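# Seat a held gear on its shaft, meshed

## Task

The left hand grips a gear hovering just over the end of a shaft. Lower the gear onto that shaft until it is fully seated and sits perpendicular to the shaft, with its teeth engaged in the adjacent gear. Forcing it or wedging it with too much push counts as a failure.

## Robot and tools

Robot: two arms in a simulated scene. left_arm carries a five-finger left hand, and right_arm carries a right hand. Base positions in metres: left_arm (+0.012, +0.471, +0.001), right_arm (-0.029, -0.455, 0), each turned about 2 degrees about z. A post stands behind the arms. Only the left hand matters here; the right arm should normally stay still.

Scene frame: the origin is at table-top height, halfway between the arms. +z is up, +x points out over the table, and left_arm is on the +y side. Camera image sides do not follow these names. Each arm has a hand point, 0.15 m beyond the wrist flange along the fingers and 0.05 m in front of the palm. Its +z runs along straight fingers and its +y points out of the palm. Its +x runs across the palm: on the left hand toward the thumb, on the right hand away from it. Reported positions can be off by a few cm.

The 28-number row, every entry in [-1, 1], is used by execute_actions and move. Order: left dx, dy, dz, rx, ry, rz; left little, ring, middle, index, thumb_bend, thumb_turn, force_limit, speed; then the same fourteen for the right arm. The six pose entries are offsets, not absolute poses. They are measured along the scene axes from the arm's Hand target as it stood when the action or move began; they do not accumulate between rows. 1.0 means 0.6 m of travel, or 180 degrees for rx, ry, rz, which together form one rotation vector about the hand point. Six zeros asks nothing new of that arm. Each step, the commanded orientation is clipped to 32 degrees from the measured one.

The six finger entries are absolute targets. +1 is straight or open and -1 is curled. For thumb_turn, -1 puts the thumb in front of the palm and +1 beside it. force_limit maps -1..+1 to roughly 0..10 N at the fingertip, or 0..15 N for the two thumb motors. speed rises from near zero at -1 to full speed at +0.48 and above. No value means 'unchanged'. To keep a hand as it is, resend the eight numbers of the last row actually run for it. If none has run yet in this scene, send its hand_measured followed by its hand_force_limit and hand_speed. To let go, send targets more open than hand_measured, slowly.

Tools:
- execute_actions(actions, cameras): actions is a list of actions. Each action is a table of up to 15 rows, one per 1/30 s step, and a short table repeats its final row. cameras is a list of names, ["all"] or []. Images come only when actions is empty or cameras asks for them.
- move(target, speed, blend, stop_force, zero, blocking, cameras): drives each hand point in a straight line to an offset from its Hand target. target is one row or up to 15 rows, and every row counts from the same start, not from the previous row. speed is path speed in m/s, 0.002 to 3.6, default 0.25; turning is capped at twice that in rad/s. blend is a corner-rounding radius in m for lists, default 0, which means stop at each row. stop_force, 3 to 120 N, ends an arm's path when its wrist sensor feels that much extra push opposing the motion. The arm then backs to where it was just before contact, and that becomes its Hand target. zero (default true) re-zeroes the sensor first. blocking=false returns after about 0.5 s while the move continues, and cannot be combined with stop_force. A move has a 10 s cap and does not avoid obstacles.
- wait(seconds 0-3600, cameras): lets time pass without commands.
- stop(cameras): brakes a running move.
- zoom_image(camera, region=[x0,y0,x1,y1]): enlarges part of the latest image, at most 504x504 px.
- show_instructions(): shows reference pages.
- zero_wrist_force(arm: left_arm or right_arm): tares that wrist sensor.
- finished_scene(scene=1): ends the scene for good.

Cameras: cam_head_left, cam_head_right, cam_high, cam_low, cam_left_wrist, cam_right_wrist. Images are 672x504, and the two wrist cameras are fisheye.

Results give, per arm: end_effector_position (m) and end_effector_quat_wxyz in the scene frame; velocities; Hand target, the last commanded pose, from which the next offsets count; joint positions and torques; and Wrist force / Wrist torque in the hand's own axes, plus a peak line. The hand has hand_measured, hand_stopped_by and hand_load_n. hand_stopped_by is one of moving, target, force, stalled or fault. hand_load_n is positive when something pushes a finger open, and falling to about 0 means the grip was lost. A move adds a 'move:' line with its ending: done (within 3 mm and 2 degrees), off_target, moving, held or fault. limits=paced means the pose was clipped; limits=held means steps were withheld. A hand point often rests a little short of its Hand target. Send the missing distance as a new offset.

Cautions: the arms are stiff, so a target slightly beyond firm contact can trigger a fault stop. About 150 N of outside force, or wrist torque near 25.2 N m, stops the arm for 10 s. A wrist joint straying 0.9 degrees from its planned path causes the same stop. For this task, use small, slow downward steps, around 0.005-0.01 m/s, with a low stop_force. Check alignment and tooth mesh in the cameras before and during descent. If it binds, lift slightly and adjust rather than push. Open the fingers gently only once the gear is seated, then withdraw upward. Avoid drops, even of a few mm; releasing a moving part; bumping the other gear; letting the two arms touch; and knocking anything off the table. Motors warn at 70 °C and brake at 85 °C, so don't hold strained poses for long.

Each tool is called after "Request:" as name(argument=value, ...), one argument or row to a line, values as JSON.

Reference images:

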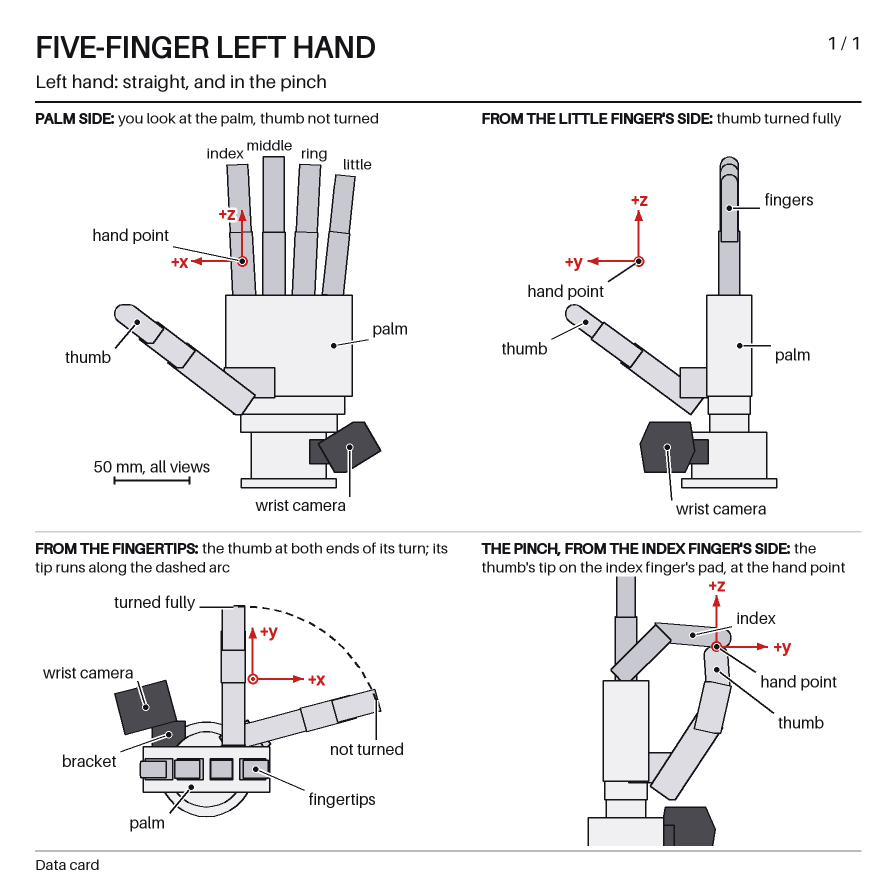

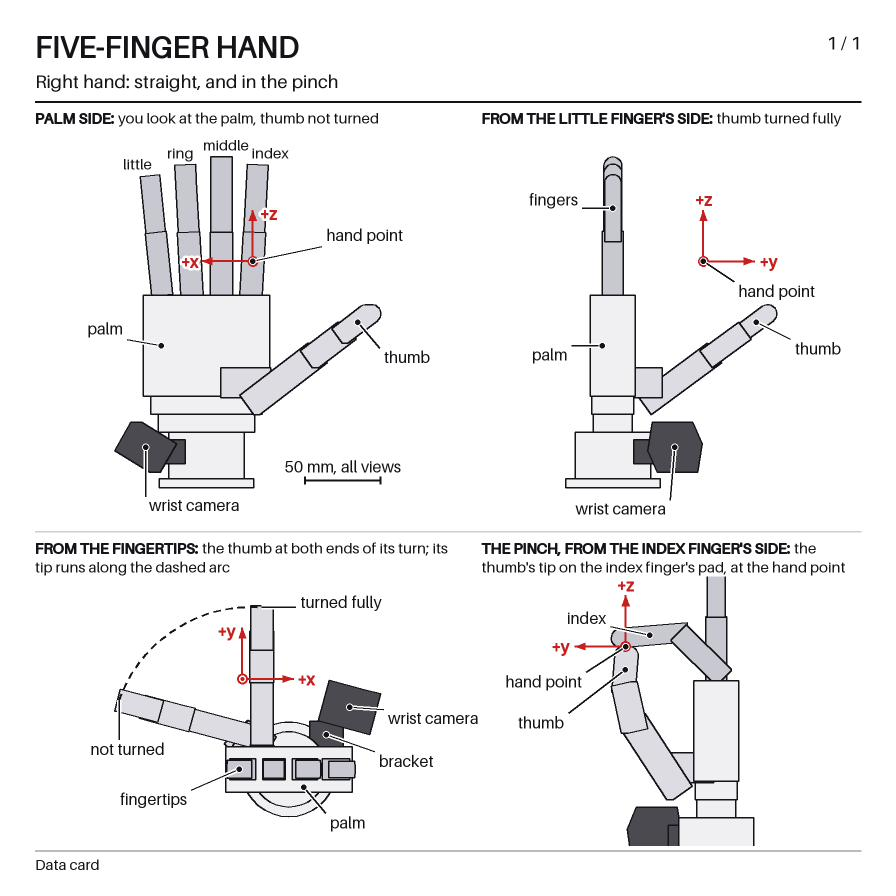

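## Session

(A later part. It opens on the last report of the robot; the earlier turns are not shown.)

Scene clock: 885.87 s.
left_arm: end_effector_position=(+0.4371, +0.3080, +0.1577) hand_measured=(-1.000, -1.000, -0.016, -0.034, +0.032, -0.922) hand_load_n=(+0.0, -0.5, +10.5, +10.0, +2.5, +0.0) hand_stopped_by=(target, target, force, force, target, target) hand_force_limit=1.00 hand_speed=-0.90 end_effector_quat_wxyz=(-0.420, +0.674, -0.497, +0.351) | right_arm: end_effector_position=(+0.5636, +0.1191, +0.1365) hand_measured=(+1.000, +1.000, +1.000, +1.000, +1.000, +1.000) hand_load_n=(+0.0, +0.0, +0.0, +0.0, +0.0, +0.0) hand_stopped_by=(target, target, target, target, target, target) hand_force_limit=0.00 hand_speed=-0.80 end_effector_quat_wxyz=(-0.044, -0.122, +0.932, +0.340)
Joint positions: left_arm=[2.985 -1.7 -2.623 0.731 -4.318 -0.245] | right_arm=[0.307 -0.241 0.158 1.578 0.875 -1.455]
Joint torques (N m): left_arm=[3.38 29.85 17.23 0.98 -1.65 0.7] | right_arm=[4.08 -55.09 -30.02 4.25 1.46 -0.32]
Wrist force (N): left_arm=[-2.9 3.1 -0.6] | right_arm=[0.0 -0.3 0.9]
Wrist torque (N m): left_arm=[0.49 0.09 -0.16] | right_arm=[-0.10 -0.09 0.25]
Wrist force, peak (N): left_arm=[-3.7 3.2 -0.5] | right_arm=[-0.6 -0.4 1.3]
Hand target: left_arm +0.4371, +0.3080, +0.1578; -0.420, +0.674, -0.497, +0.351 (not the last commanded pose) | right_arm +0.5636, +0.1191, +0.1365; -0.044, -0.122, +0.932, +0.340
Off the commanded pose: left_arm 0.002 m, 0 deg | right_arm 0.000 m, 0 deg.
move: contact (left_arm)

Request:
move(
  target=[-0.00017,0.00025,0.0002,0,0,0,-1,-1,-0.016,-0.034,0.032,-0.922,1.0,-0.9,0,0,0,0,0,0,1,1,1,1,1,1,0,-0.8],
  speed=0.02,
)

Request:
move(
  target=[-0.00017,0.00025,0.0,0,0,0,-1,-1,-0.016,-0.034,0.032,-0.922,1.0,-0.9,0,0,0,0,0,0,1,1,1,1,1,1,0,-0.8],
  speed=0.02,
  cameras=["cam_left_wrist","cam_right_wrist"],
)

Request:
zoom_image(
  camera="cam_left_wrist",
  region=[240, 170, 330, 310],
)

Request:
zoom_image(
  camera="cam_right_wrist",
  region=[470, 175, 520, 225],
)

Scene clock: 895.47 s.
left_arm: end_effector_position=(+0.4370, +0.3081, +0.1579) hand_measured=(-1.000, -1.000, -0.016, -0.034, +0.032, -0.922) hand_load_n=(+0.0, +0.0, +10.0, +10.0, +2.5, +0.0) hand_stopped_by=(target, target, force, force, target, target) hand_force_limit=1.00 hand_speed=-0.90 end_effector_quat_wxyz=(-0.420, +0.674, -0.497, +0.351) | right_arm: end_effector_position=(+0.5636, +0.1191, +0.1365) hand_measured=(+1.000, +1.000, +1.000, +1.000, +1.000, +1.000) hand_load_n=(+0.0, +0.0, +0.0, +0.0, +0.0, +0.0) hand_stopped_by=(target, target, target, target, target, target) hand_force_limit=0.00 hand_speed=-0.80 end_effector_quat_wxyz=(-0.044, -0.122, +0.932, +0.340)
Joint positions: left_arm=[2.985 -1.699 -2.623 0.731 -4.318 -0.245] | right_arm=[0.307 -0.241 0.158 1.578 0.875 -1.455]
Joint torques (N m): left_arm=[9.4 29.33 2.52 0.79 -2.33 1.45] | right_arm=[4.45 -54.61 -29.16 4.36 1.41 -0.41]
Wrist force (N): left_arm=[-1.8 0.9 -1.1] | right_arm=[-0.2 -0.2 0.8]
Wrist torque (N m): left_arm=[0.33 0.02 -0.11] | right_arm=[-0.08 -0.04 0.23]
Wrist force, peak (N): left_arm=[-3.1 3.8 -0.4] | right_arm=[-0.2 -0.5 1.4]
Hand target: left_arm +0.4370, +0.3082, +0.1579; -0.420, +0.674, -0.497, +0.351 | right_arm +0.5636, +0.1191, +0.1365; -0.044, -0.122, +0.932, +0.340
Off the commanded pose: left_arm 0.000 m, 0 deg | right_arm 0.000 m, 0 deg.
move: done

Scene clock: 895.97 s.
left_arm: end_effector_position=(+0.4369, +0.3083, +0.1579) hand_measured=(-1.000, -1.000, -0.016, -0.034, +0.032, -0.922) hand_load_n=(+0.0, +0.0, +10.5, +10.0, +2.5, +0.0) hand_stopped_by=(target, target, force, force, target, target) hand_force_limit=1.00 hand_speed=-0.90 end_effector_quat_wxyz=(-0.420, +0.674, -0.497, +0.351) | right_arm: end_effector_position=(+0.5636, +0.1191, +0.1365) hand_measured=(+1.000, +1.000, +1.000, +1.000, +1.000, +1.000) hand_load_n=(+0.0, +0.0, -0.5, +0.0, +0.0, +0.0) hand_stopped_by=(target, target, target, target, target, target) hand_force_limit=0.00 hand_speed=-0.80 end_effector_quat_wxyz=(-0.044, -0.122, +0.932, +0.340)
Joint positions: left_arm=[2.986 -1.699 -2.624 0.731 -4.318 -0.244] | right_arm=[0.307 -0.241 0.158 1.578 0.875 -1.455]
Joint torques (N m): left_arm=[7.07 29.08 3.11 3.93 -2.12 1.43] | right_arm=[2.63 -55.27 -28.49 4.29 1.42 -0.18]
Wrist force (N): left_arm=[-1.0 0.9 -1.2] | right_arm=[-0.1 -0.1 1.0]
Wrist torque (N m): left_arm=[0.35 -0.01 -0.13] | right_arm=[-0.09 -0.07 0.25]
Wrist force, peak (N): left_arm=[-1.6 1.1 -1.3] | right_arm=[-0.4 -0.4 1.2]
Hand target: left_arm +0.4369, +0.3083, +0.1579; -0.420, +0.674, -0.497, +0.351 | right_arm +0.5636, +0.1191, +0.1365; -0.044, -0.122, +0.932, +0.340
Off the commanded pose: left_arm 0.000 m, 0 deg | right_arm 0.000 m, 0 deg.
move: done

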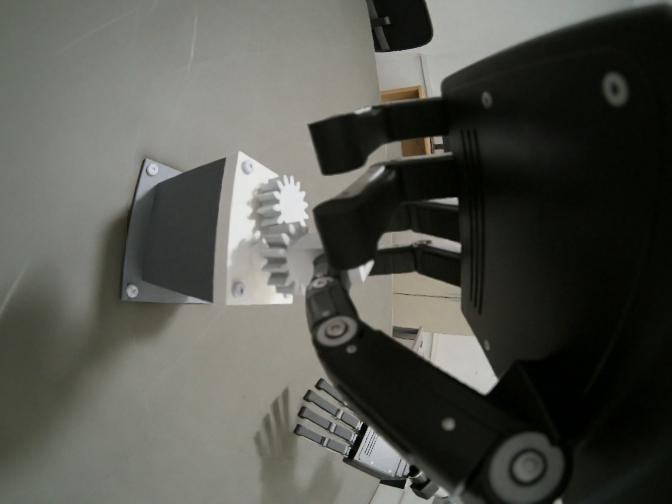

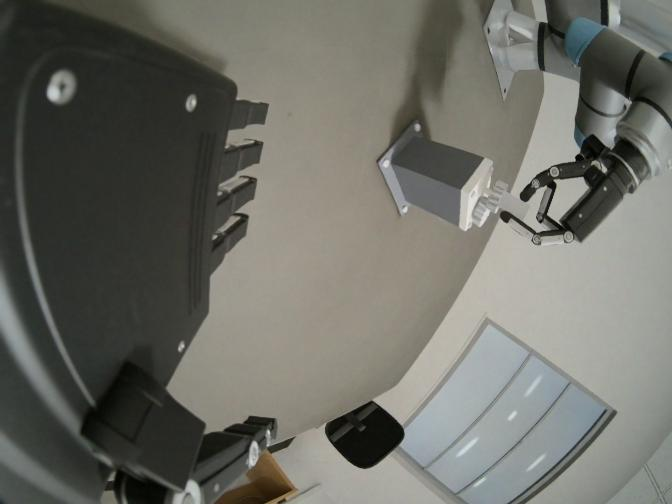

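Scaled by 3.600 from the camera's image (finer frame: 960x720).

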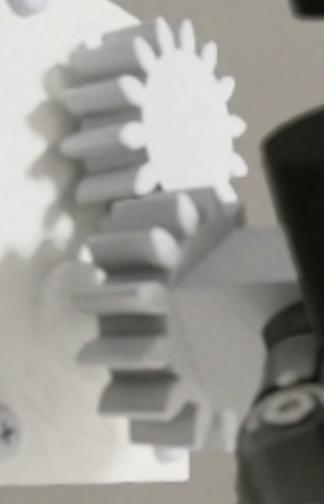

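Scaled by 10.080 from the camera's image (finer frame: 960x720).

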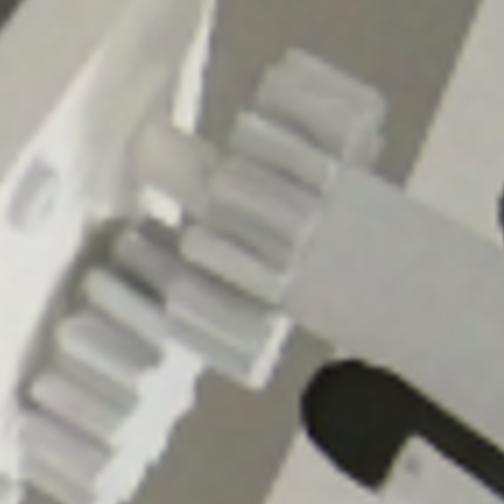

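Request:
move(
  target=[-0.00217,0.00076,0.0,-0.0015,-0.00233,-0.02764,-1,-1,-0.016,-0.034,0.032,-0.922,1.0,-0.9,0,0,0,0,0,0,1,1,1,1,1,1,0,-0.8],
  speed=0.02,
)

Request:
move(
  target=[-0.00018,-0.00028,-0.00333,0,0,0,-1,-1,-0.016,-0.034,0.032,-0.922,1.0,-0.9,0,0,0,0,0,0,1,1,1,1,1,1,0,-0.8],
  speed=0.005,
  stop_force=3,
)

Scene clock: 919.17 s.
left_arm: end_effector_position=(+0.4356, +0.3088, +0.1579) hand_measured=(-1.000, -1.000, -0.016, -0.034, +0.032, -0.922) hand_load_n=(+0.0, +0.0, +10.5, +10.0, +2.5, -0.5) hand_stopped_by=(target, target, force, force, target, target) hand_force_limit=1.00 hand_speed=-0.90 end_effector_quat_wxyz=(-0.404, +0.651, -0.523, +0.372) | right_arm: end_effector_position=(+0.5636, +0.1191, +0.1365) hand_measured=(+1.000, +1.000, +1.000, +1.000, +1.000, +1.000) hand_load_n=(+0.0, +0.0, +0.0, +0.0, +0.0, +0.0) hand_stopped_by=(target, target, target, target, target, target) hand_force_limit=0.00 hand_speed=-0.80 end_effector_quat_wxyz=(-0.044, -0.122, +0.932, +0.340)
Joint positions: left_arm=[3.064 -1.687 -2.659 0.784 -4.469 -0.175] | right_arm=[0.307 -0.241 0.158 1.578 0.875 -1.455]
Joint torques (N m): left_arm=[9.78 27.24 1.16 3.91 -2.5 1.35] | right_arm=[3.72 -54.63 -29.49 4.15 1.3 -0.35]
Wrist force (N): left_arm=[-2.5 1.0 -1.1] | right_arm=[-0.1 -0.1 0.7]
Wrist torque (N m): left_arm=[0.35 0.09 -0.16] | right_arm=[-0.05 -0.06 0.24]
Wrist force, peak (N): left_arm=[-2.4 2.0 -0.7] | right_arm=[-0.2 -0.9 1.3]
Hand target: left_arm +0.4356, +0.3088, +0.1579; -0.404, +0.651, -0.523, +0.372 | right_arm +0.5636, +0.1191, +0.1365; -0.044, -0.122, +0.932, +0.340
Off the commanded pose: left_arm 0.000 m, 0 deg | right_arm 0.000 m, 0 deg.
move: done

Scene clock: 920.43 s.
left_arm: end_effector_position=(+0.4355, +0.3086, +0.1559) hand_measured=(-1.000, -1.000, -0.016, -0.034, +0.032, -0.922) hand_load_n=(+0.0, +0.0, +10.5, +10.0, +2.5, +0.0) hand_stopped_by=(target, target, force, force, target, target) hand_force_limit=1.00 hand_speed=-0.90 end_effector_quat_wxyz=(-0.404, +0.651, -0.523, +0.372) | right_arm: end_effector_position=(+0.5636, +0.1191, +0.1365) hand_measured=(+1.000, +1.000, +1.000, +1.000, +1.000, +1.000) hand_load_n=(+0.0, +0.0, -0.5, +0.0, +0.0, +0.0) hand_stopped_by=(target, target, target, target, target, target) hand_force_limit=0.00 hand_speed=-0.80 end_effector_quat_wxyz=(-0.044, -0.122, +0.932, +0.340)
Joint positions: left_arm=[3.063 -1.697 -2.66 0.795 -4.469 -0.175] | right_arm=[0.307 -0.241 0.158 1.578 0.875 -1.455]
Joint torques (N m): left_arm=[-11.69 4.07 1.27 4.07 2.16 -1.77] | right_arm=[2.97 -55.08 -28.13 4.38 1.22 -0.16]
Wrist force (N): left_arm=[-2.3 0.4 -0.5] | right_arm=[-0.3 -0.4 1.2]
Wrist torque (N m): left_arm=[0.30 0.07 -0.12] | right_arm=[-0.12 -0.05 0.23]
Wrist force, peak (N): left_arm=[-2.4 1.9 -0.5] | right_arm=[-0.2 -0.4 1.5]
Hand target: left_arm +0.4355, +0.3086, +0.1559; -0.404, +0.651, -0.523, +0.372 | right_arm +0.5636, +0.1191, +0.1365; -0.044, -0.122, +0.932, +0.340
Off the commanded pose: left_arm 0.000 m, 0 deg | right_arm 0.000 m, 0 deg.
move: done

Request:
move(
  target=[-0.00045,-0.0007,-0.00833,0,0,0,-1,-1,-0.016,-0.034,0.032,-0.922,1.0,-0.9,0,0,0,0,0,0,1,1,1,1,1,1,0,-0.8],
  speed=0.008,
  stop_force=4,
  cameras=["cam_left_wrist","cam_right_wrist"],
)

Request:
zoom_image(
  camera="cam_right_wrist",
  region=[460, 165, 530, 235],
)

Scene clock: 926.50 s.
left_arm: end_effector_position=(+0.4352, +0.3082, +0.1509) hand_measured=(-1.000, -1.000, -0.016, -0.034, +0.032, -0.922) hand_load_n=(+0.0, +0.0, +10.5, +10.0, +2.5, +0.0) hand_stopped_by=(target, target, force, force, target, target) hand_force_limit=1.00 hand_speed=-0.90 end_effector_quat_wxyz=(-0.404, +0.651, -0.523, +0.372) | right_arm: end_effector_position=(+0.5636, +0.1191, +0.1365) hand_measured=(+1.000, +1.000, +1.000, +1.000, +1.000, +1.000) hand_load_n=(+0.0, +0.0, +0.0, +0.0, +0.0, +0.0) hand_stopped_by=(target, target, target, target, target, target) hand_force_limit=0.00 hand_speed=-0.80 end_effector_quat_wxyz=(-0.044, -0.122, +0.932, +0.340)
Joint positions: left_arm=[3.061 -1.721 -2.664 0.822 -4.467 -0.176] | right_arm=[0.307 -0.241 0.158 1.578 0.875 -1.455]
Joint torques (N m): left_arm=[-11.36 3.57 1.24 3.82 2.12 -1.58] | right_arm=[3.37 -54.97 -28.43 4.33 1.32 -0.12]
Wrist force (N): left_arm=[-2.8 0.3 -0.6] | right_arm=[-0.3 0.0 1.0]
Wrist torque (N m): left_arm=[0.32 0.11 -0.05] | right_arm=[-0.05 -0.05 0.24]
Wrist force, peak (N): left_arm=[-2.9 -0.7 -1.3] | right_arm=[-0.2 -0.4 1.5]
Hand target: left_arm +0.4352, +0.3082, +0.1509; -0.404, +0.651, -0.523, +0.372 | right_arm +0.5636, +0.1191, +0.1365; -0.044, -0.122, +0.932, +0.340
Off the commanded pose: left_arm 0.000 m, 0 deg | right_arm 0.000 m, 0 deg.
move: done

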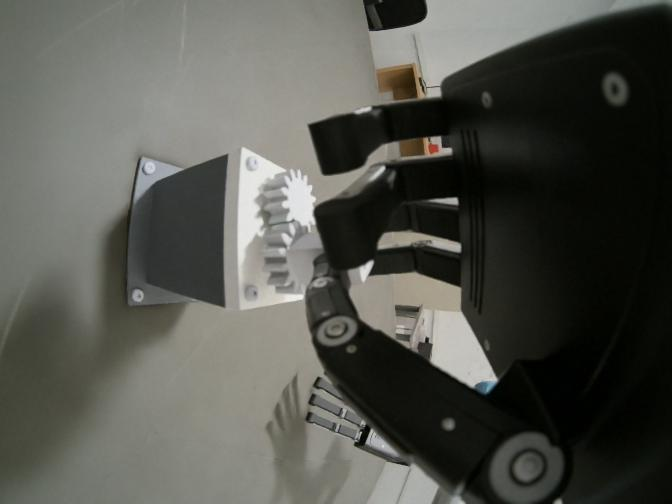

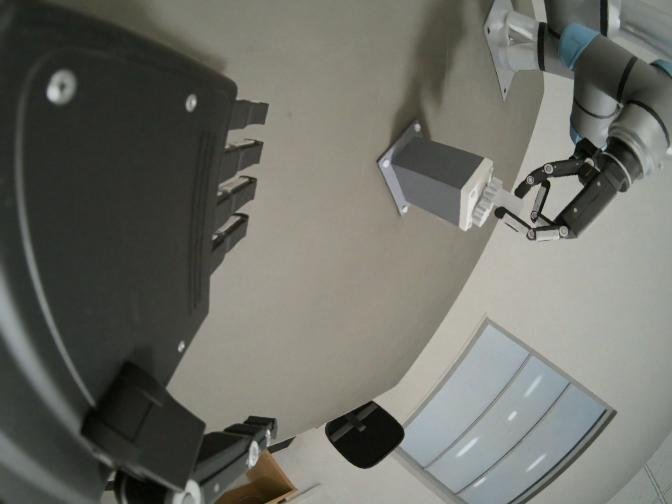

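Scaled by 7.200 from the camera's image (finer frame: 960x720).

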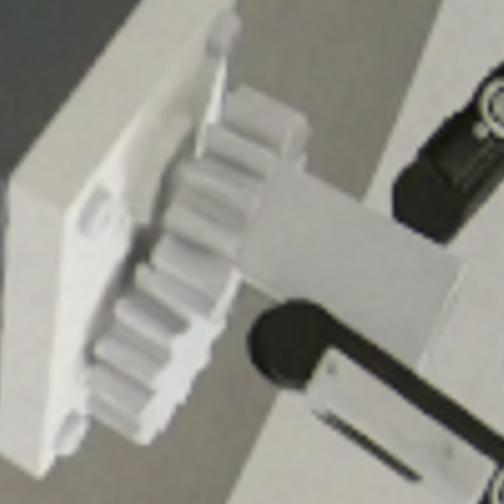

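Request:
move(
  target=[-0.00072,-0.00112,-0.01333,0,0,0,-1,-1,-0.016,-0.034,0.032,-0.922,1.0,-0.9,0,0,0,0,0,0,1,1,1,1,1,1,0,-0.8],
  speed=0.006,
  stop_force=4,
  cameras=["cam_left_wrist","cam_right_wrist"],
)

Request:
zoom_image(
  camera="cam_right_wrist",
  region=[460, 165, 530, 235],
)

Request:
zoom_image(
  camera="cam_left_wrist",
  region=[220, 150, 330, 310],
)

Scene clock: 931.80 s.
left_arm: end_effector_position=(+0.4350, +0.3077, +0.1460) hand_measured=(-1.000, -1.000, -0.016, -0.034, +0.032, -0.922) hand_load_n=(+0.0, +0.0, +10.5, +10.5, +1.5, +0.0) hand_stopped_by=(target, target, force, force, target, target) hand_force_limit=1.00 hand_speed=-0.90 end_effector_quat_wxyz=(-0.404, +0.651, -0.523, +0.372) | right_arm: end_effector_position=(+0.5636, +0.1191, +0.1365) hand_measured=(+1.000, +1.000, +1.000, +1.000, +1.000, +1.000) hand_load_n=(+0.0, +0.0, +0.0, +0.0, +0.0, +0.0) hand_stopped_by=(target, target, target, target, target, target) hand_force_limit=0.00 hand_speed=-0.80 end_effector_quat_wxyz=(-0.044, -0.122, +0.932, +0.340)
Joint positions: left_arm=[3.06 -1.744 -2.667 0.849 -4.465 -0.177] | right_arm=[0.307 -0.241 0.158 1.578 0.875 -1.455]
Joint torques (N m): left_arm=[8.14 29.27 14.3 0.59 -1.96 0.94] | right_arm=[2.69 -55.64 -28.37 4.51 1.37 -0.15]
Wrist force (N): left_arm=[-4.3 -0.1 3.1] | right_arm=[-0.4 -0.2 1.4]
Wrist torque (N m): left_arm=[0.35 0.27 -0.03] | right_arm=[-0.12 -0.04 0.22]
Wrist force, peak (N): left_arm=[-2.8 -5.8 -0.6] | right_arm=[0.0 -0.4 1.6]
Hand target: left_arm +0.4350, +0.3078, +0.1460; -0.404, +0.651, -0.523, +0.372 (not the last commanded pose) | right_arm +0.5636, +0.1191, +0.1365; -0.044, -0.122, +0.932, +0.340
Off the commanded pose: left_arm 0.003 m, 0 deg | right_arm 0.000 m, 0 deg.
move: contact (left_arm)

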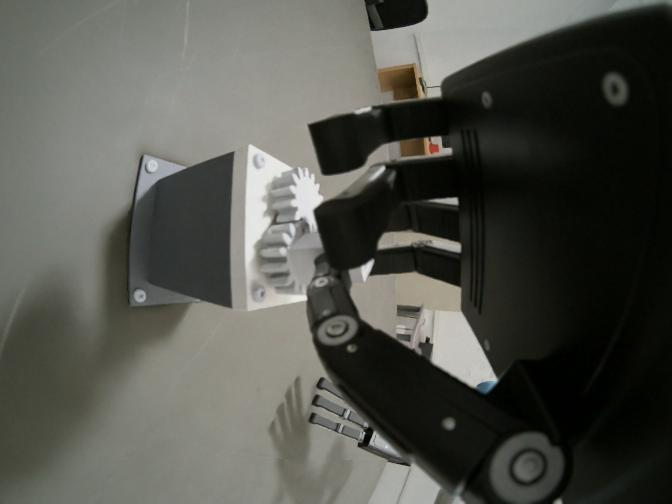

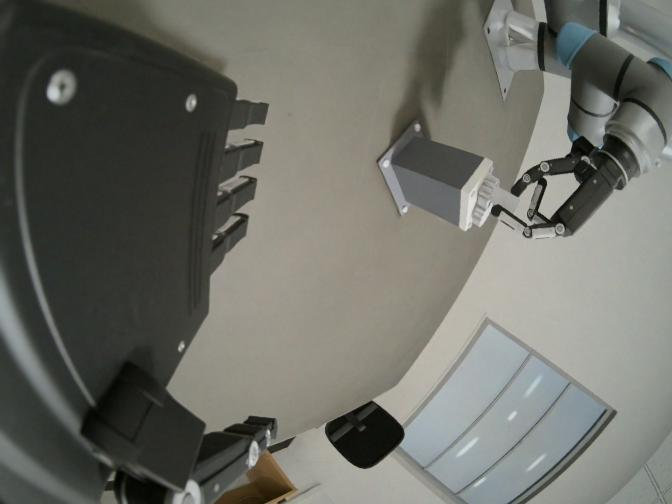

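Scaled by 7.200 from the camera's image (finer frame: 960x720).

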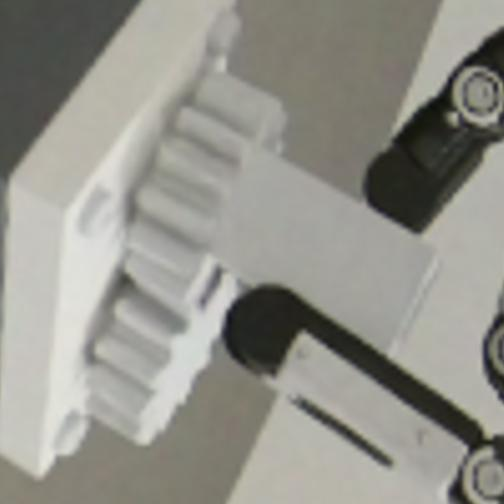

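Scaled by 3.150 from the camera's image (finer frame: 960x720).

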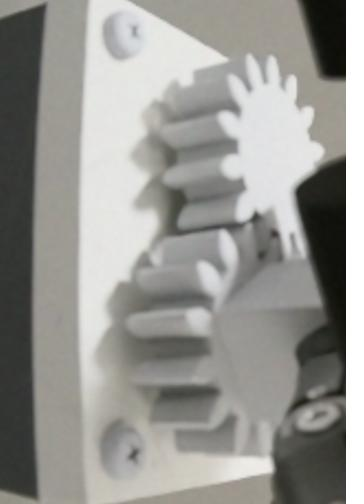

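Request:
move(
  target=[0.0003,0.00023,0.0002,0,0,0,-1,-1,-0.016,-0.034,0.032,-0.922,1.0,-0.9,0,0,0,0,0,0,1,1,1,1,1,1,0,-0.8],
  speed=0.01,
)

Scene clock: 944.83 s.
left_arm: end_effector_position=(+0.4352, +0.3079, +0.1462) hand_measured=(-1.000, -1.000, -0.016, -0.034, +0.032, -0.922) hand_load_n=(+0.0, +0.0, +10.0, +10.0, +2.0, +0.0) hand_stopped_by=(target, target, force, force, target, target) hand_force_limit=1.00 hand_speed=-0.90 end_effector_quat_wxyz=(-0.404, +0.651, -0.523, +0.372) | right_arm: end_effector_position=(+0.5636, +0.1191, +0.1365) hand_measured=(+1.000, +1.000, +1.000, +1.000, +1.000, +1.000) hand_load_n=(+0.0, +0.0, +0.0, +0.0, +0.0, +0.0) hand_stopped_by=(target, target, target, target, target, target) hand_force_limit=0.00 hand_speed=-0.80 end_effector_quat_wxyz=(-0.044, -0.122, +0.932, +0.340)
Joint positions: left_arm=[3.06 -1.744 -2.666 0.848 -4.466 -0.176] | right_arm=[0.307 -0.241 0.158 1.578 0.875 -1.455]
Joint torques (N m): left_arm=[9.52 29.9 15.61 0.8 -2.28 1.36] | right_arm=[1.23 -55.71 -27.81 4.32 1.28 -0.12]
Wrist force (N): left_arm=[-1.5 2.1 -1.7] | right_arm=[-0.1 0.2 0.9]
Wrist torque (N m): left_arm=[0.53 0.01 -0.04] | right_arm=[-0.04 -0.08 0.25]
Wrist force, peak (N): left_arm=[-4.2 -1.0 2.1] | right_arm=[-0.6 -0.4 1.3]
Hand target: left_arm +0.4352, +0.3079, +0.1462; -0.404, +0.651, -0.523, +0.372 | right_arm +0.5636, +0.1191, +0.1365; -0.044, -0.122, +0.932, +0.340
Off the commanded pose: left_arm 0.000 m, 0 deg | right_arm 0.000 m, 0 deg.
move: done

Request:
move(
  target=[-0.00018,-0.00028,-0.00333,0,0,0,-1,-1,-0.016,-0.034,0.032,-0.922,1.0,-0.9,0,0,0,0,0,0,1,1,1,1,1,1,0,-0.8],
  speed=0.005,
  stop_force=5,
)

Scene clock: 948.90 s.
left_arm: end_effector_position=(+0.4352, +0.3079, +0.1459) hand_measured=(-1.000, -1.000, -0.016, -0.034, +0.032, -0.922) hand_load_n=(+0.0, +0.0, +10.0, +10.0, +1.5, +0.0) hand_stopped_by=(target, target, force, force, target, target) hand_force_limit=1.00 hand_speed=-0.90 end_effector_quat_wxyz=(-0.404, +0.651, -0.523, +0.372) | right_arm: end_effector_position=(+0.5636, +0.1191, +0.1365) hand_measured=(+1.000, +1.000, +1.000, +1.000, +1.000, +1.000) hand_load_n=(+0.0, +0.0, +0.0, +0.0, +0.0, +0.0) hand_stopped_by=(target, target, target, target, target, target) hand_force_limit=0.00 hand_speed=-0.80 end_effector_quat_wxyz=(-0.044, -0.122, +0.932, +0.340)
Joint positions: left_arm=[3.06 -1.745 -2.666 0.85 -4.466 -0.176] | right_arm=[0.307 -0.241 0.158 1.578 0.875 -1.455]
Joint torques (N m): left_arm=[-4.23 28.91 12.5 0.36 1.04 -0.24] | right_arm=[1.73 -55.85 -28.86 4.41 1.33 -0.15]
Wrist force (N): left_arm=[-1.3 0.4 -0.6] | right_arm=[-0.5 -0.3 1.2]
Wrist torque (N m): left_arm=[0.43 0.04 -0.01] | right_arm=[-0.11 -0.02 0.22]
Wrist force, peak (N): left_arm=[-0.7 -4.3 -1.3] | right_arm=[-0.3 -0.5 1.5]
Hand target: left_arm +0.4352, +0.3079, +0.1459; -0.404, +0.651, -0.523, +0.372 (not the last commanded pose) | right_arm +0.5636, +0.1191, +0.1365; -0.044, -0.122, +0.932, +0.340
Off the commanded pose: left_arm 0.002 m, 0 deg | right_arm 0.000 m, 0 deg.
move: contact (left_arm)

Request:
execute_actions(
  actions=[],
)

Request:
zoom_image(
  camera="cam_right_wrist",
  region=[468, 168, 508, 228],
)

Request:
zoom_image(
  camera="cam_left_wrist",
  region=[250, 155, 330, 305],
)

Scene clock: 951.50 s.
left_arm: end_effector_position=(+0.4352, +0.3079, +0.1459) hand_measured=(-1.000, -1.000, -0.016, -0.034, +0.032, -0.922) hand_load_n=(+0.0, +0.0, +10.5, +10.0, +1.5, +0.0) hand_stopped_by=(target, target, force, force, target, target) hand_force_limit=1.00 hand_speed=-0.90 end_effector_quat_wxyz=(-0.404, +0.651, -0.523, +0.372) | right_arm: end_effector_position=(+0.5636, +0.1191, +0.1365) hand_measured=(+1.000, +1.000, +1.000, +1.000, +1.000, +1.000) hand_load_n=(+0.0, +0.0, +0.0, +0.0, +0.0, +0.0) hand_stopped_by=(target, target, target, target, target, target) hand_force_limit=0.00 hand_speed=-0.80 end_effector_quat_wxyz=(-0.044, -0.122, +0.932, +0.340)
Joint positions: left_arm=[3.06 -1.745 -2.666 0.85 -4.466 -0.176] | right_arm=[0.307 -0.241 0.158 1.578 0.875 -1.455]
Joint velocities: within noise
Joint torques (N m): left_arm=[-5.33 29.91 13.06 1.05 -0.36 -0.43] | right_arm=[1.14 -55.66 -28.25 4.34 1.38 -0.06]
Motor temperatures (°C): left_arm=[28 29 32 40 37 32] | right_arm=[33 34 31 34 40 32]
Wrist force (N): left_arm=[-1.4 0.2 -1.0] | right_arm=[0.0 -0.5 1.1]
Wrist torque (N m): left_arm=[0.45 0.04 -0.01] | right_arm=[-0.14 -0.09 0.24]
Wrist force, peak (N): left_arm=[-1.4 -0.7 -1.8] | right_arm=[-0.3 -0.4 1.5]
Hand target: left_arm +0.4352, +0.3079, +0.1459; -0.404, +0.651, -0.523, +0.372 (not the last commanded pose) | right_arm +0.5636, +0.1191, +0.1365; -0.044, -0.122, +0.932, +0.340
Off the commanded pose: left_arm 0.002 m, 0 deg | right_arm 0.000 m, 0 deg.

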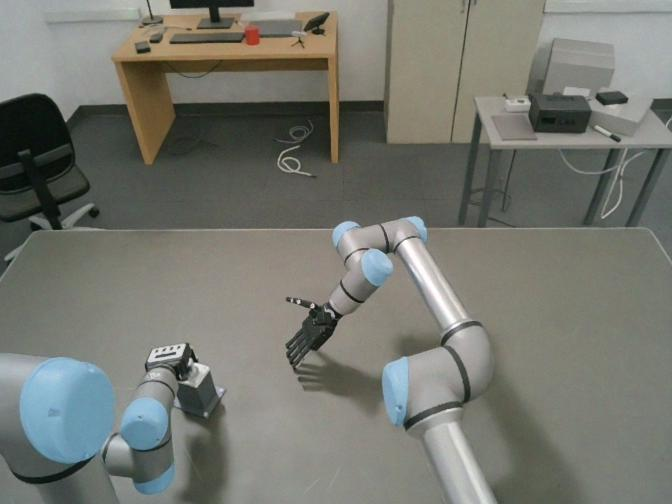

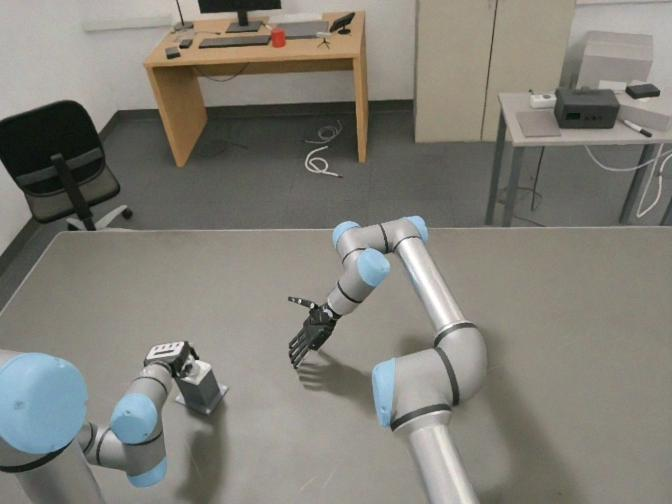

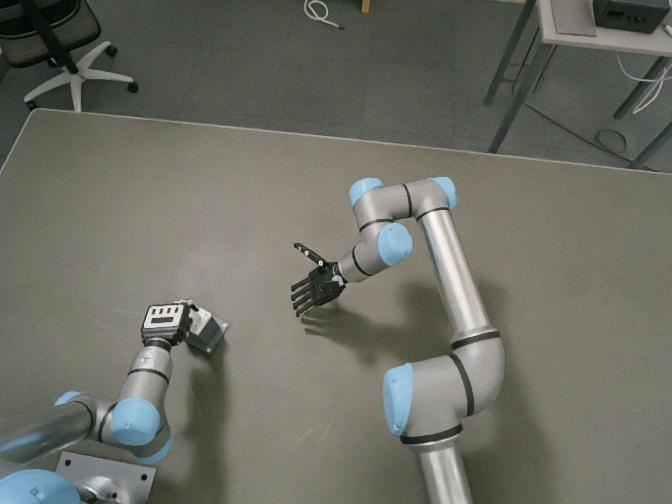

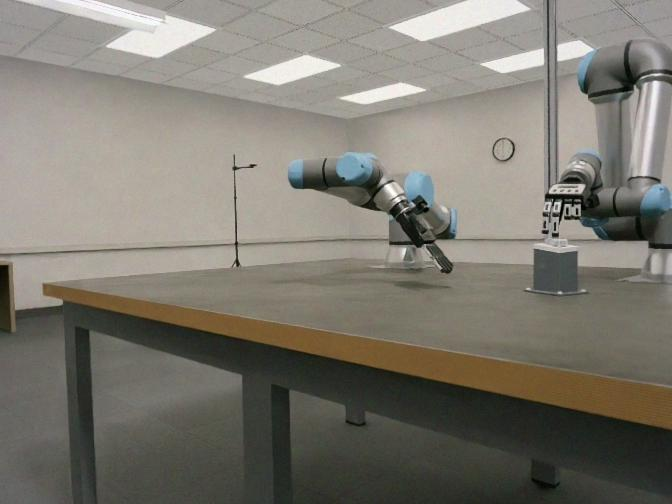

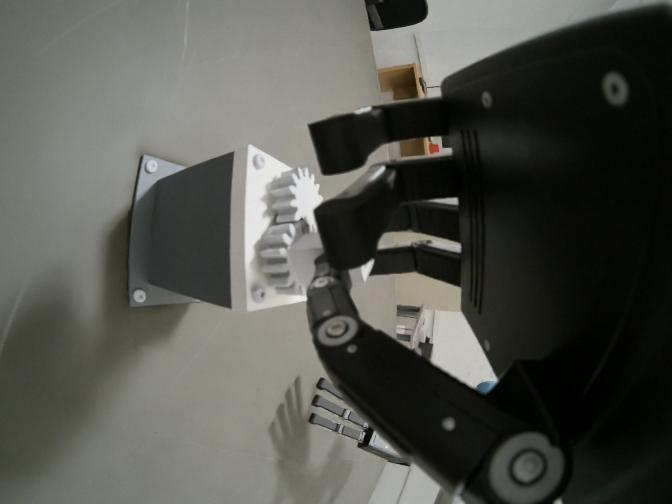

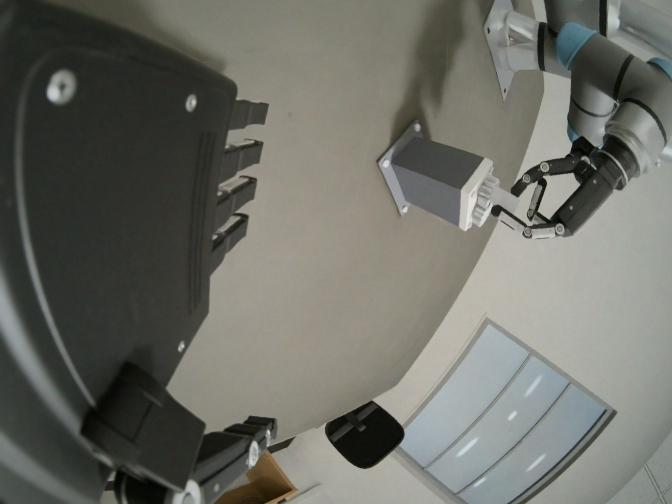

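Scaled by 8.400 from the camera's image (finer frame: 960x720).

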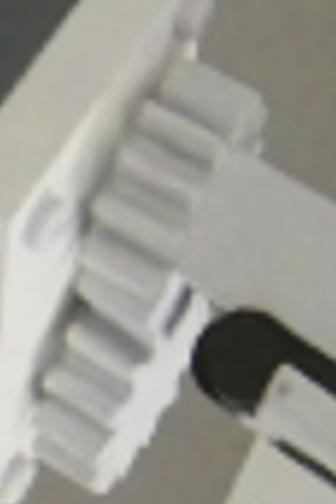

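Scaled by 3.360 from the camera's image (finer frame: 960x720).

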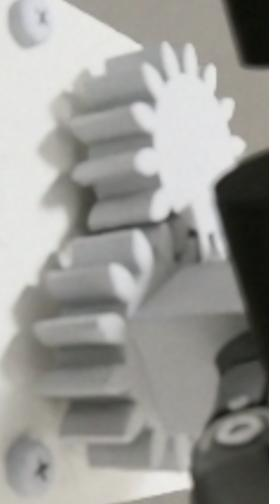

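Request:
move(
  target=[0,0,0,0,0,0,-1,-1,0.06,0.045,0.10,-0.922,0,-0.9,0,0,0,0,0,0,1,1,1,1,1,1,0,-0.8],
  cameras=["cam_left_wrist","cam_right_wrist"],
)

Request:
zoom_image(
  camera="cam_right_wrist",
  region=[460, 165, 530, 235],
)

Request:
zoom_image(
  camera="cam_left_wrist",
  region=[230, 150, 390, 310],
)

Scene clock: 968.27 s.
left_arm: end_effector_position=(+0.4352, +0.3079, +0.1459) hand_measured=(-1.000, -1.000, +0.060, +0.046, +0.100, -0.922) hand_load_n=(+0.0, +0.0, +0.5, +1.5, +0.0, -0.5) hand_stopped_by=(target, target, target, target, target, target) hand_force_limit=0.00 hand_speed=-0.90 end_effector_quat_wxyz=(-0.404, +0.651, -0.523, +0.372) | right_arm: end_effector_position=(+0.5636, +0.1191, +0.1365) hand_measured=(+1.000, +1.000, +1.000, +1.000, +1.000, +1.000) hand_load_n=(+0.0, +0.0, -0.5, +0.0, +0.0, +0.0) hand_stopped_by=(target, target, target, target, target, target) hand_force_limit=0.00 hand_speed=-0.80 end_effector_quat_wxyz=(-0.044, -0.122, +0.932, +0.340)
Joint positions: left_arm=[3.06 -1.745 -2.666 0.85 -4.466 -0.176] | right_arm=[0.307 -0.241 0.158 1.578 0.875 -1.455]
Joint torques (N m): left_arm=[-4.44 29.26 13.49 2.2 -2.03 -0.52] | right_arm=[1.93 -56.29 -28.47 4.56 1.37 -0.01]
Wrist force (N): left_arm=[-0.8 1.5 -1.7] | right_arm=[0.0 -0.3 0.7]
Wrist torque (N m): left_arm=[0.41 -0.02 -0.03] | right_arm=[-0.09 -0.08 0.25]
Wrist force, peak (N): left_arm=[-1.2 2.6 -2.3] | right_arm=[-0.2 -0.7 1.5]
Hand target: left_arm +0.4352, +0.3079, +0.1459; -0.404, +0.651, -0.523, +0.372 | right_arm +0.5636, +0.1191, +0.1365; -0.044, -0.122, +0.932, +0.340
Off the commanded pose: left_arm 0.000 m, 0 deg | right_arm 0.000 m, 0 deg.
move: done

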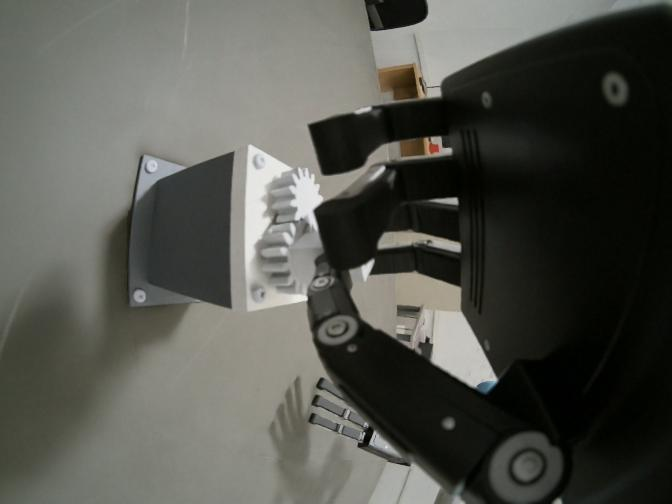

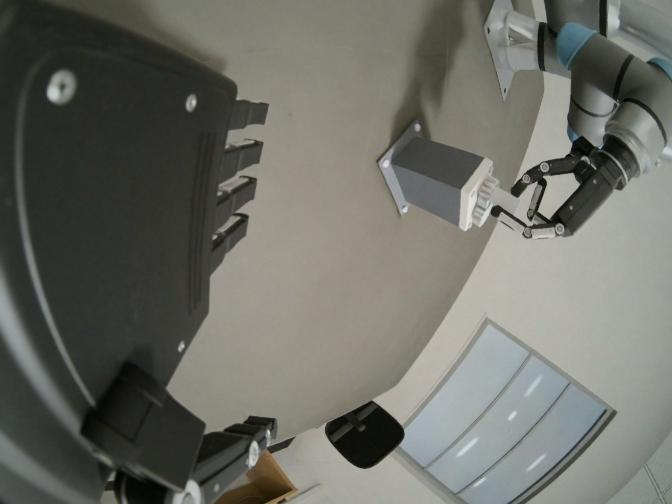

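Scaled by 7.200 from the camera's image (finer frame: 960x720).

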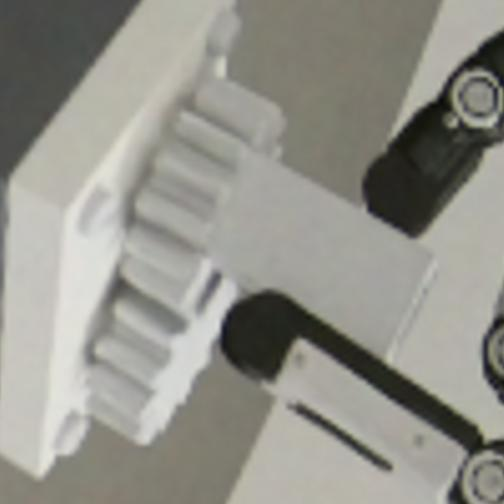

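Scaled by 3.150 from the camera's image (finer frame: 960x720).

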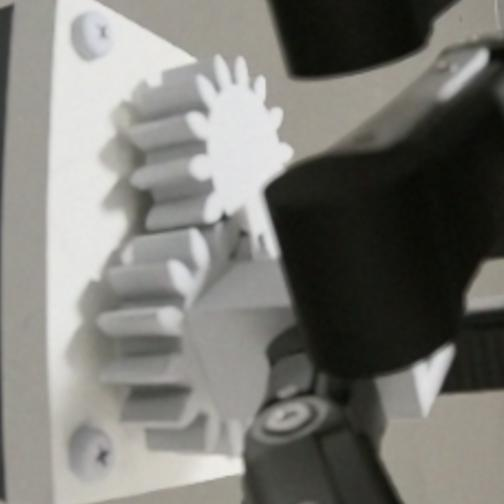

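Request:
move(
  target=[0,0,0,0,0,0,-1,-1,0.2,0.2,0.2,-0.922,0,-0.8,0,0,0,0,0,0,1,1,1,1,1,1,0,-0.8],
  cameras=["cam_left_wrist","cam_right_wrist"],
)

Request:
zoom_image(
  camera="cam_right_wrist",
  region=[460, 150, 550, 250],
)

Request:
zoom_image(
  camera="cam_left_wrist",
  region=[230, 150, 390, 310],
)

Scene clock: 974.63 s.
left_arm: end_effector_position=(+0.4352, +0.3079, +0.1459) hand_measured=(-1.000, -1.000, +0.200, +0.200, +0.200, -0.922) hand_load_n=(+0.0, +0.0, +0.0, +0.0, +0.0, +0.0) hand_stopped_by=(target, target, target, target, target, target) hand_force_limit=0.00 hand_speed=-0.80 end_effector_quat_wxyz=(-0.404, +0.651, -0.523, +0.372) | right_arm: end_effector_position=(+0.5636, +0.1191, +0.1365) hand_measured=(+1.000, +1.000, +1.000, +1.000, +1.000, +1.000) hand_load_n=(+0.0, +0.0, +0.0, +0.0, -0.5, +0.0) hand_stopped_by=(target, target, target, target, target, target) hand_force_limit=0.00 hand_speed=-0.80 end_effector_quat_wxyz=(-0.044, -0.122, +0.932, +0.340)
Joint positions: left_arm=[3.06 -1.745 -2.666 0.85 -4.466 -0.176] | right_arm=[0.307 -0.241 0.158 1.578 0.875 -1.455]
Joint torques (N m): left_arm=[-4.05 27.95 13.62 3.11 -0.72 -0.26] | right_arm=[0.62 -55.22 -29.64 4.35 1.39 -0.18]
Wrist force (N): left_arm=[-0.6 1.6 -1.5] | right_arm=[-0.1 -0.5 0.8]
Wrist torque (N m): left_arm=[0.42 -0.03 -0.03] | right_arm=[-0.10 -0.07 0.24]
Wrist force, peak (N): left_arm=[-0.7 1.6 -1.9] | right_arm=[-0.5 -0.3 1.4]
Hand target: left_arm +0.4352, +0.3079, +0.1459; -0.404, +0.651, -0.523, +0.372 | right_arm +0.5636, +0.1191, +0.1365; -0.044, -0.122, +0.932, +0.340
Off the commanded pose: left_arm 0.000 m, 0 deg | right_arm 0.000 m, 0 deg.
move: done

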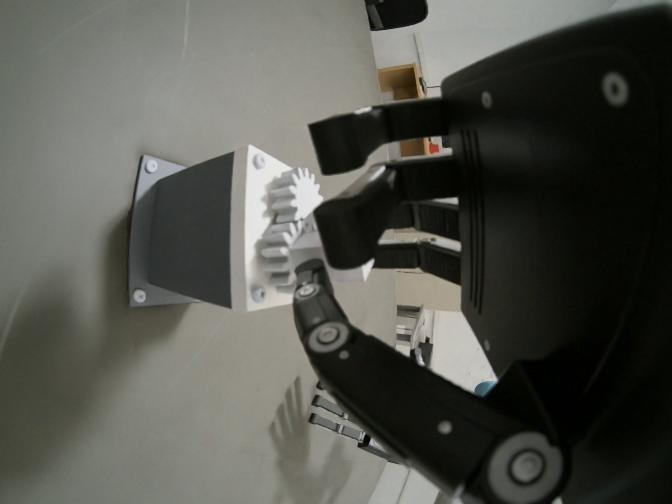

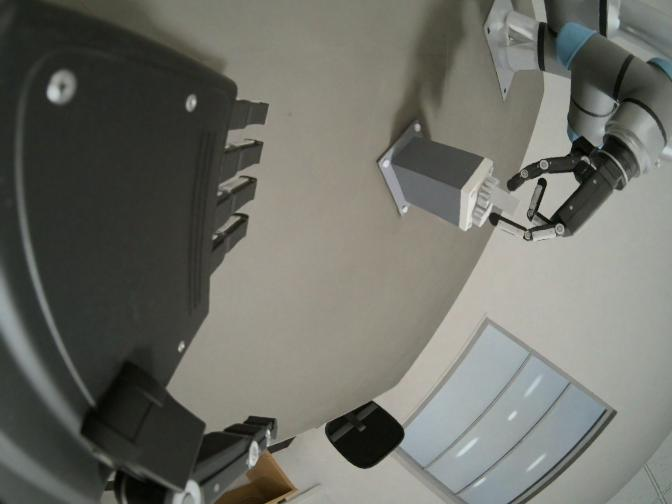

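Scaled by 5.040 from the camera's image (finer frame: 960x720).

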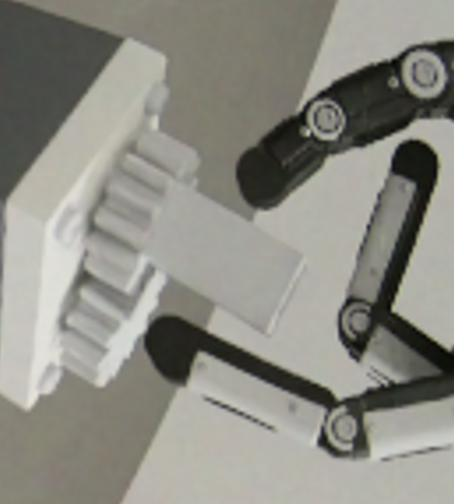

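Scaled by 3.150 from the camera's image (finer frame: 960x720).

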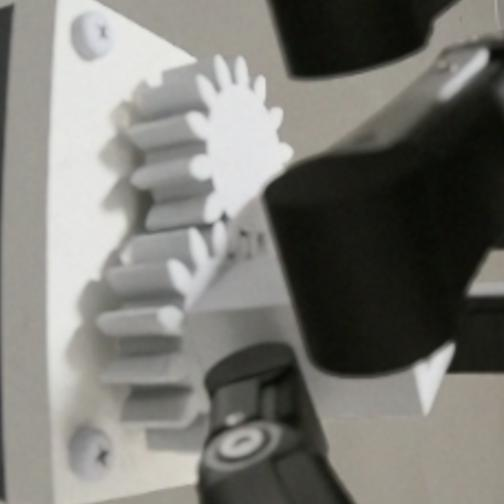

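Request:
move(
  target=[0.00135,0.0021,0.025,0,0,0,-1,-1,0.2,0.2,0.2,-0.922,0,-0.8,0,0,0,0,0,0,1,1,1,1,1,1,0,-0.8],
  speed=0.02,
  stop_force=3,
  cameras=["cam_left_wrist","cam_right_wrist"],
)

Request:
zoom_image(
  camera="cam_right_wrist",
  region=[460, 150, 550, 250],
)

Request:
zoom_image(
  camera="cam_left_wrist",
  region=[200, 150, 360, 310],
)

Scene clock: 981.83 s.
left_arm: end_effector_position=(+0.4361, +0.3092, +0.1609) hand_measured=(-1.000, -1.000, +0.200, +0.200, +0.200, -0.922) hand_load_n=(+0.0, +0.0, +0.0, +0.0, +0.0, +0.0) hand_stopped_by=(target, target, target, target, target, target) hand_force_limit=0.00 hand_speed=-0.80 end_effector_quat_wxyz=(-0.404, +0.651, -0.523, +0.372) | right_arm: end_effector_position=(+0.5636, +0.1191, +0.1365) hand_measured=(+1.000, +1.000, +1.000, +1.000, +1.000, +1.000) hand_load_n=(+0.0, +0.0, +0.0, +0.0, +0.0, +0.0) hand_stopped_by=(target, target, target, target, target, target) hand_force_limit=0.00 hand_speed=-0.80 end_effector_quat_wxyz=(-0.044, -0.122, +0.932, +0.340)
Joint positions: left_arm=[3.066 -1.673 -2.657 0.769 -4.471 -0.174] | right_arm=[0.307 -0.241 0.158 1.578 0.875 -1.455]
Joint torques (N m): left_arm=[11.31 27.32 16.92 0.56 -2.12 1.41] | right_arm=[1.92 -56.47 -29.2 4.34 1.41 -0.06]
Wrist force (N): left_arm=[-0.3 1.5 -1.6] | right_arm=[-0.2 0.3 1.0]
Wrist torque (N m): left_arm=[0.43 -0.08 -0.16] | right_arm=[-0.03 -0.05 0.25]
Wrist force, peak (N): left_arm=[-0.6 1.7 -1.7] | right_arm=[0.1 -1.0 1.2]
Hand target: left_arm +0.4361, +0.3092, +0.1609; -0.404, +0.651, -0.523, +0.372 | right_arm +0.5636, +0.1191, +0.1365; -0.044, -0.122, +0.932, +0.340
Off the commanded pose: left_arm 0.000 m, 0 deg | right_arm 0.000 m, 0 deg.
move: done

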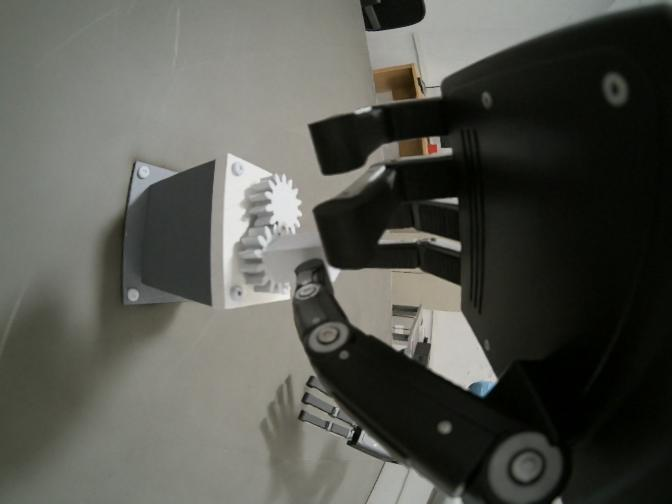

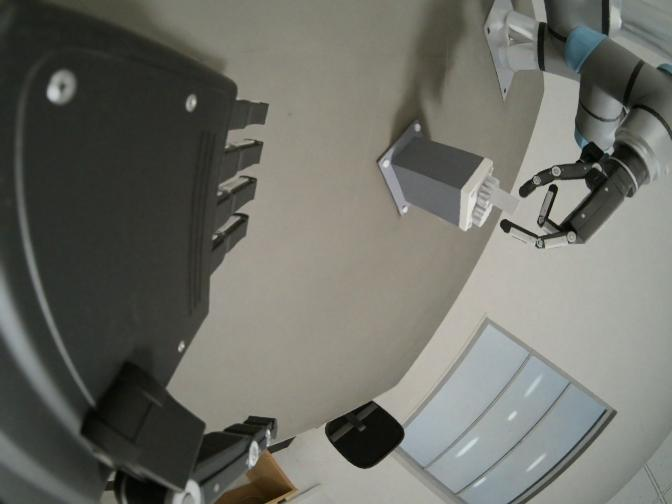

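Scaled by 5.040 from the camera's image (finer frame: 960x720).

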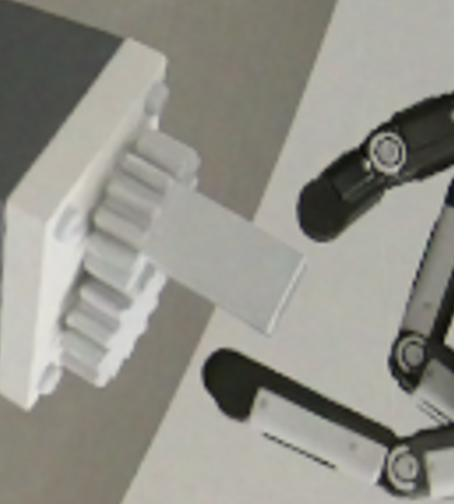

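Scaled by 3.150 from the camera's image (finer frame: 960x720).

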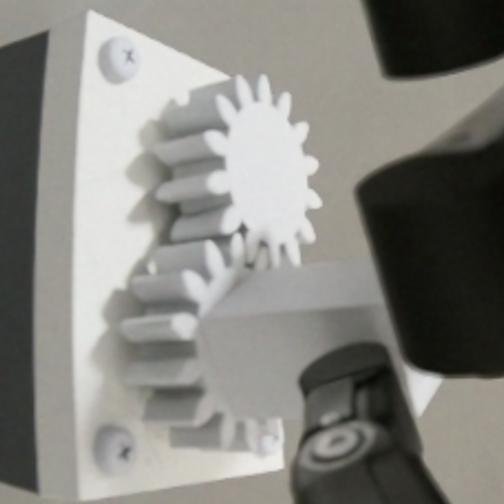

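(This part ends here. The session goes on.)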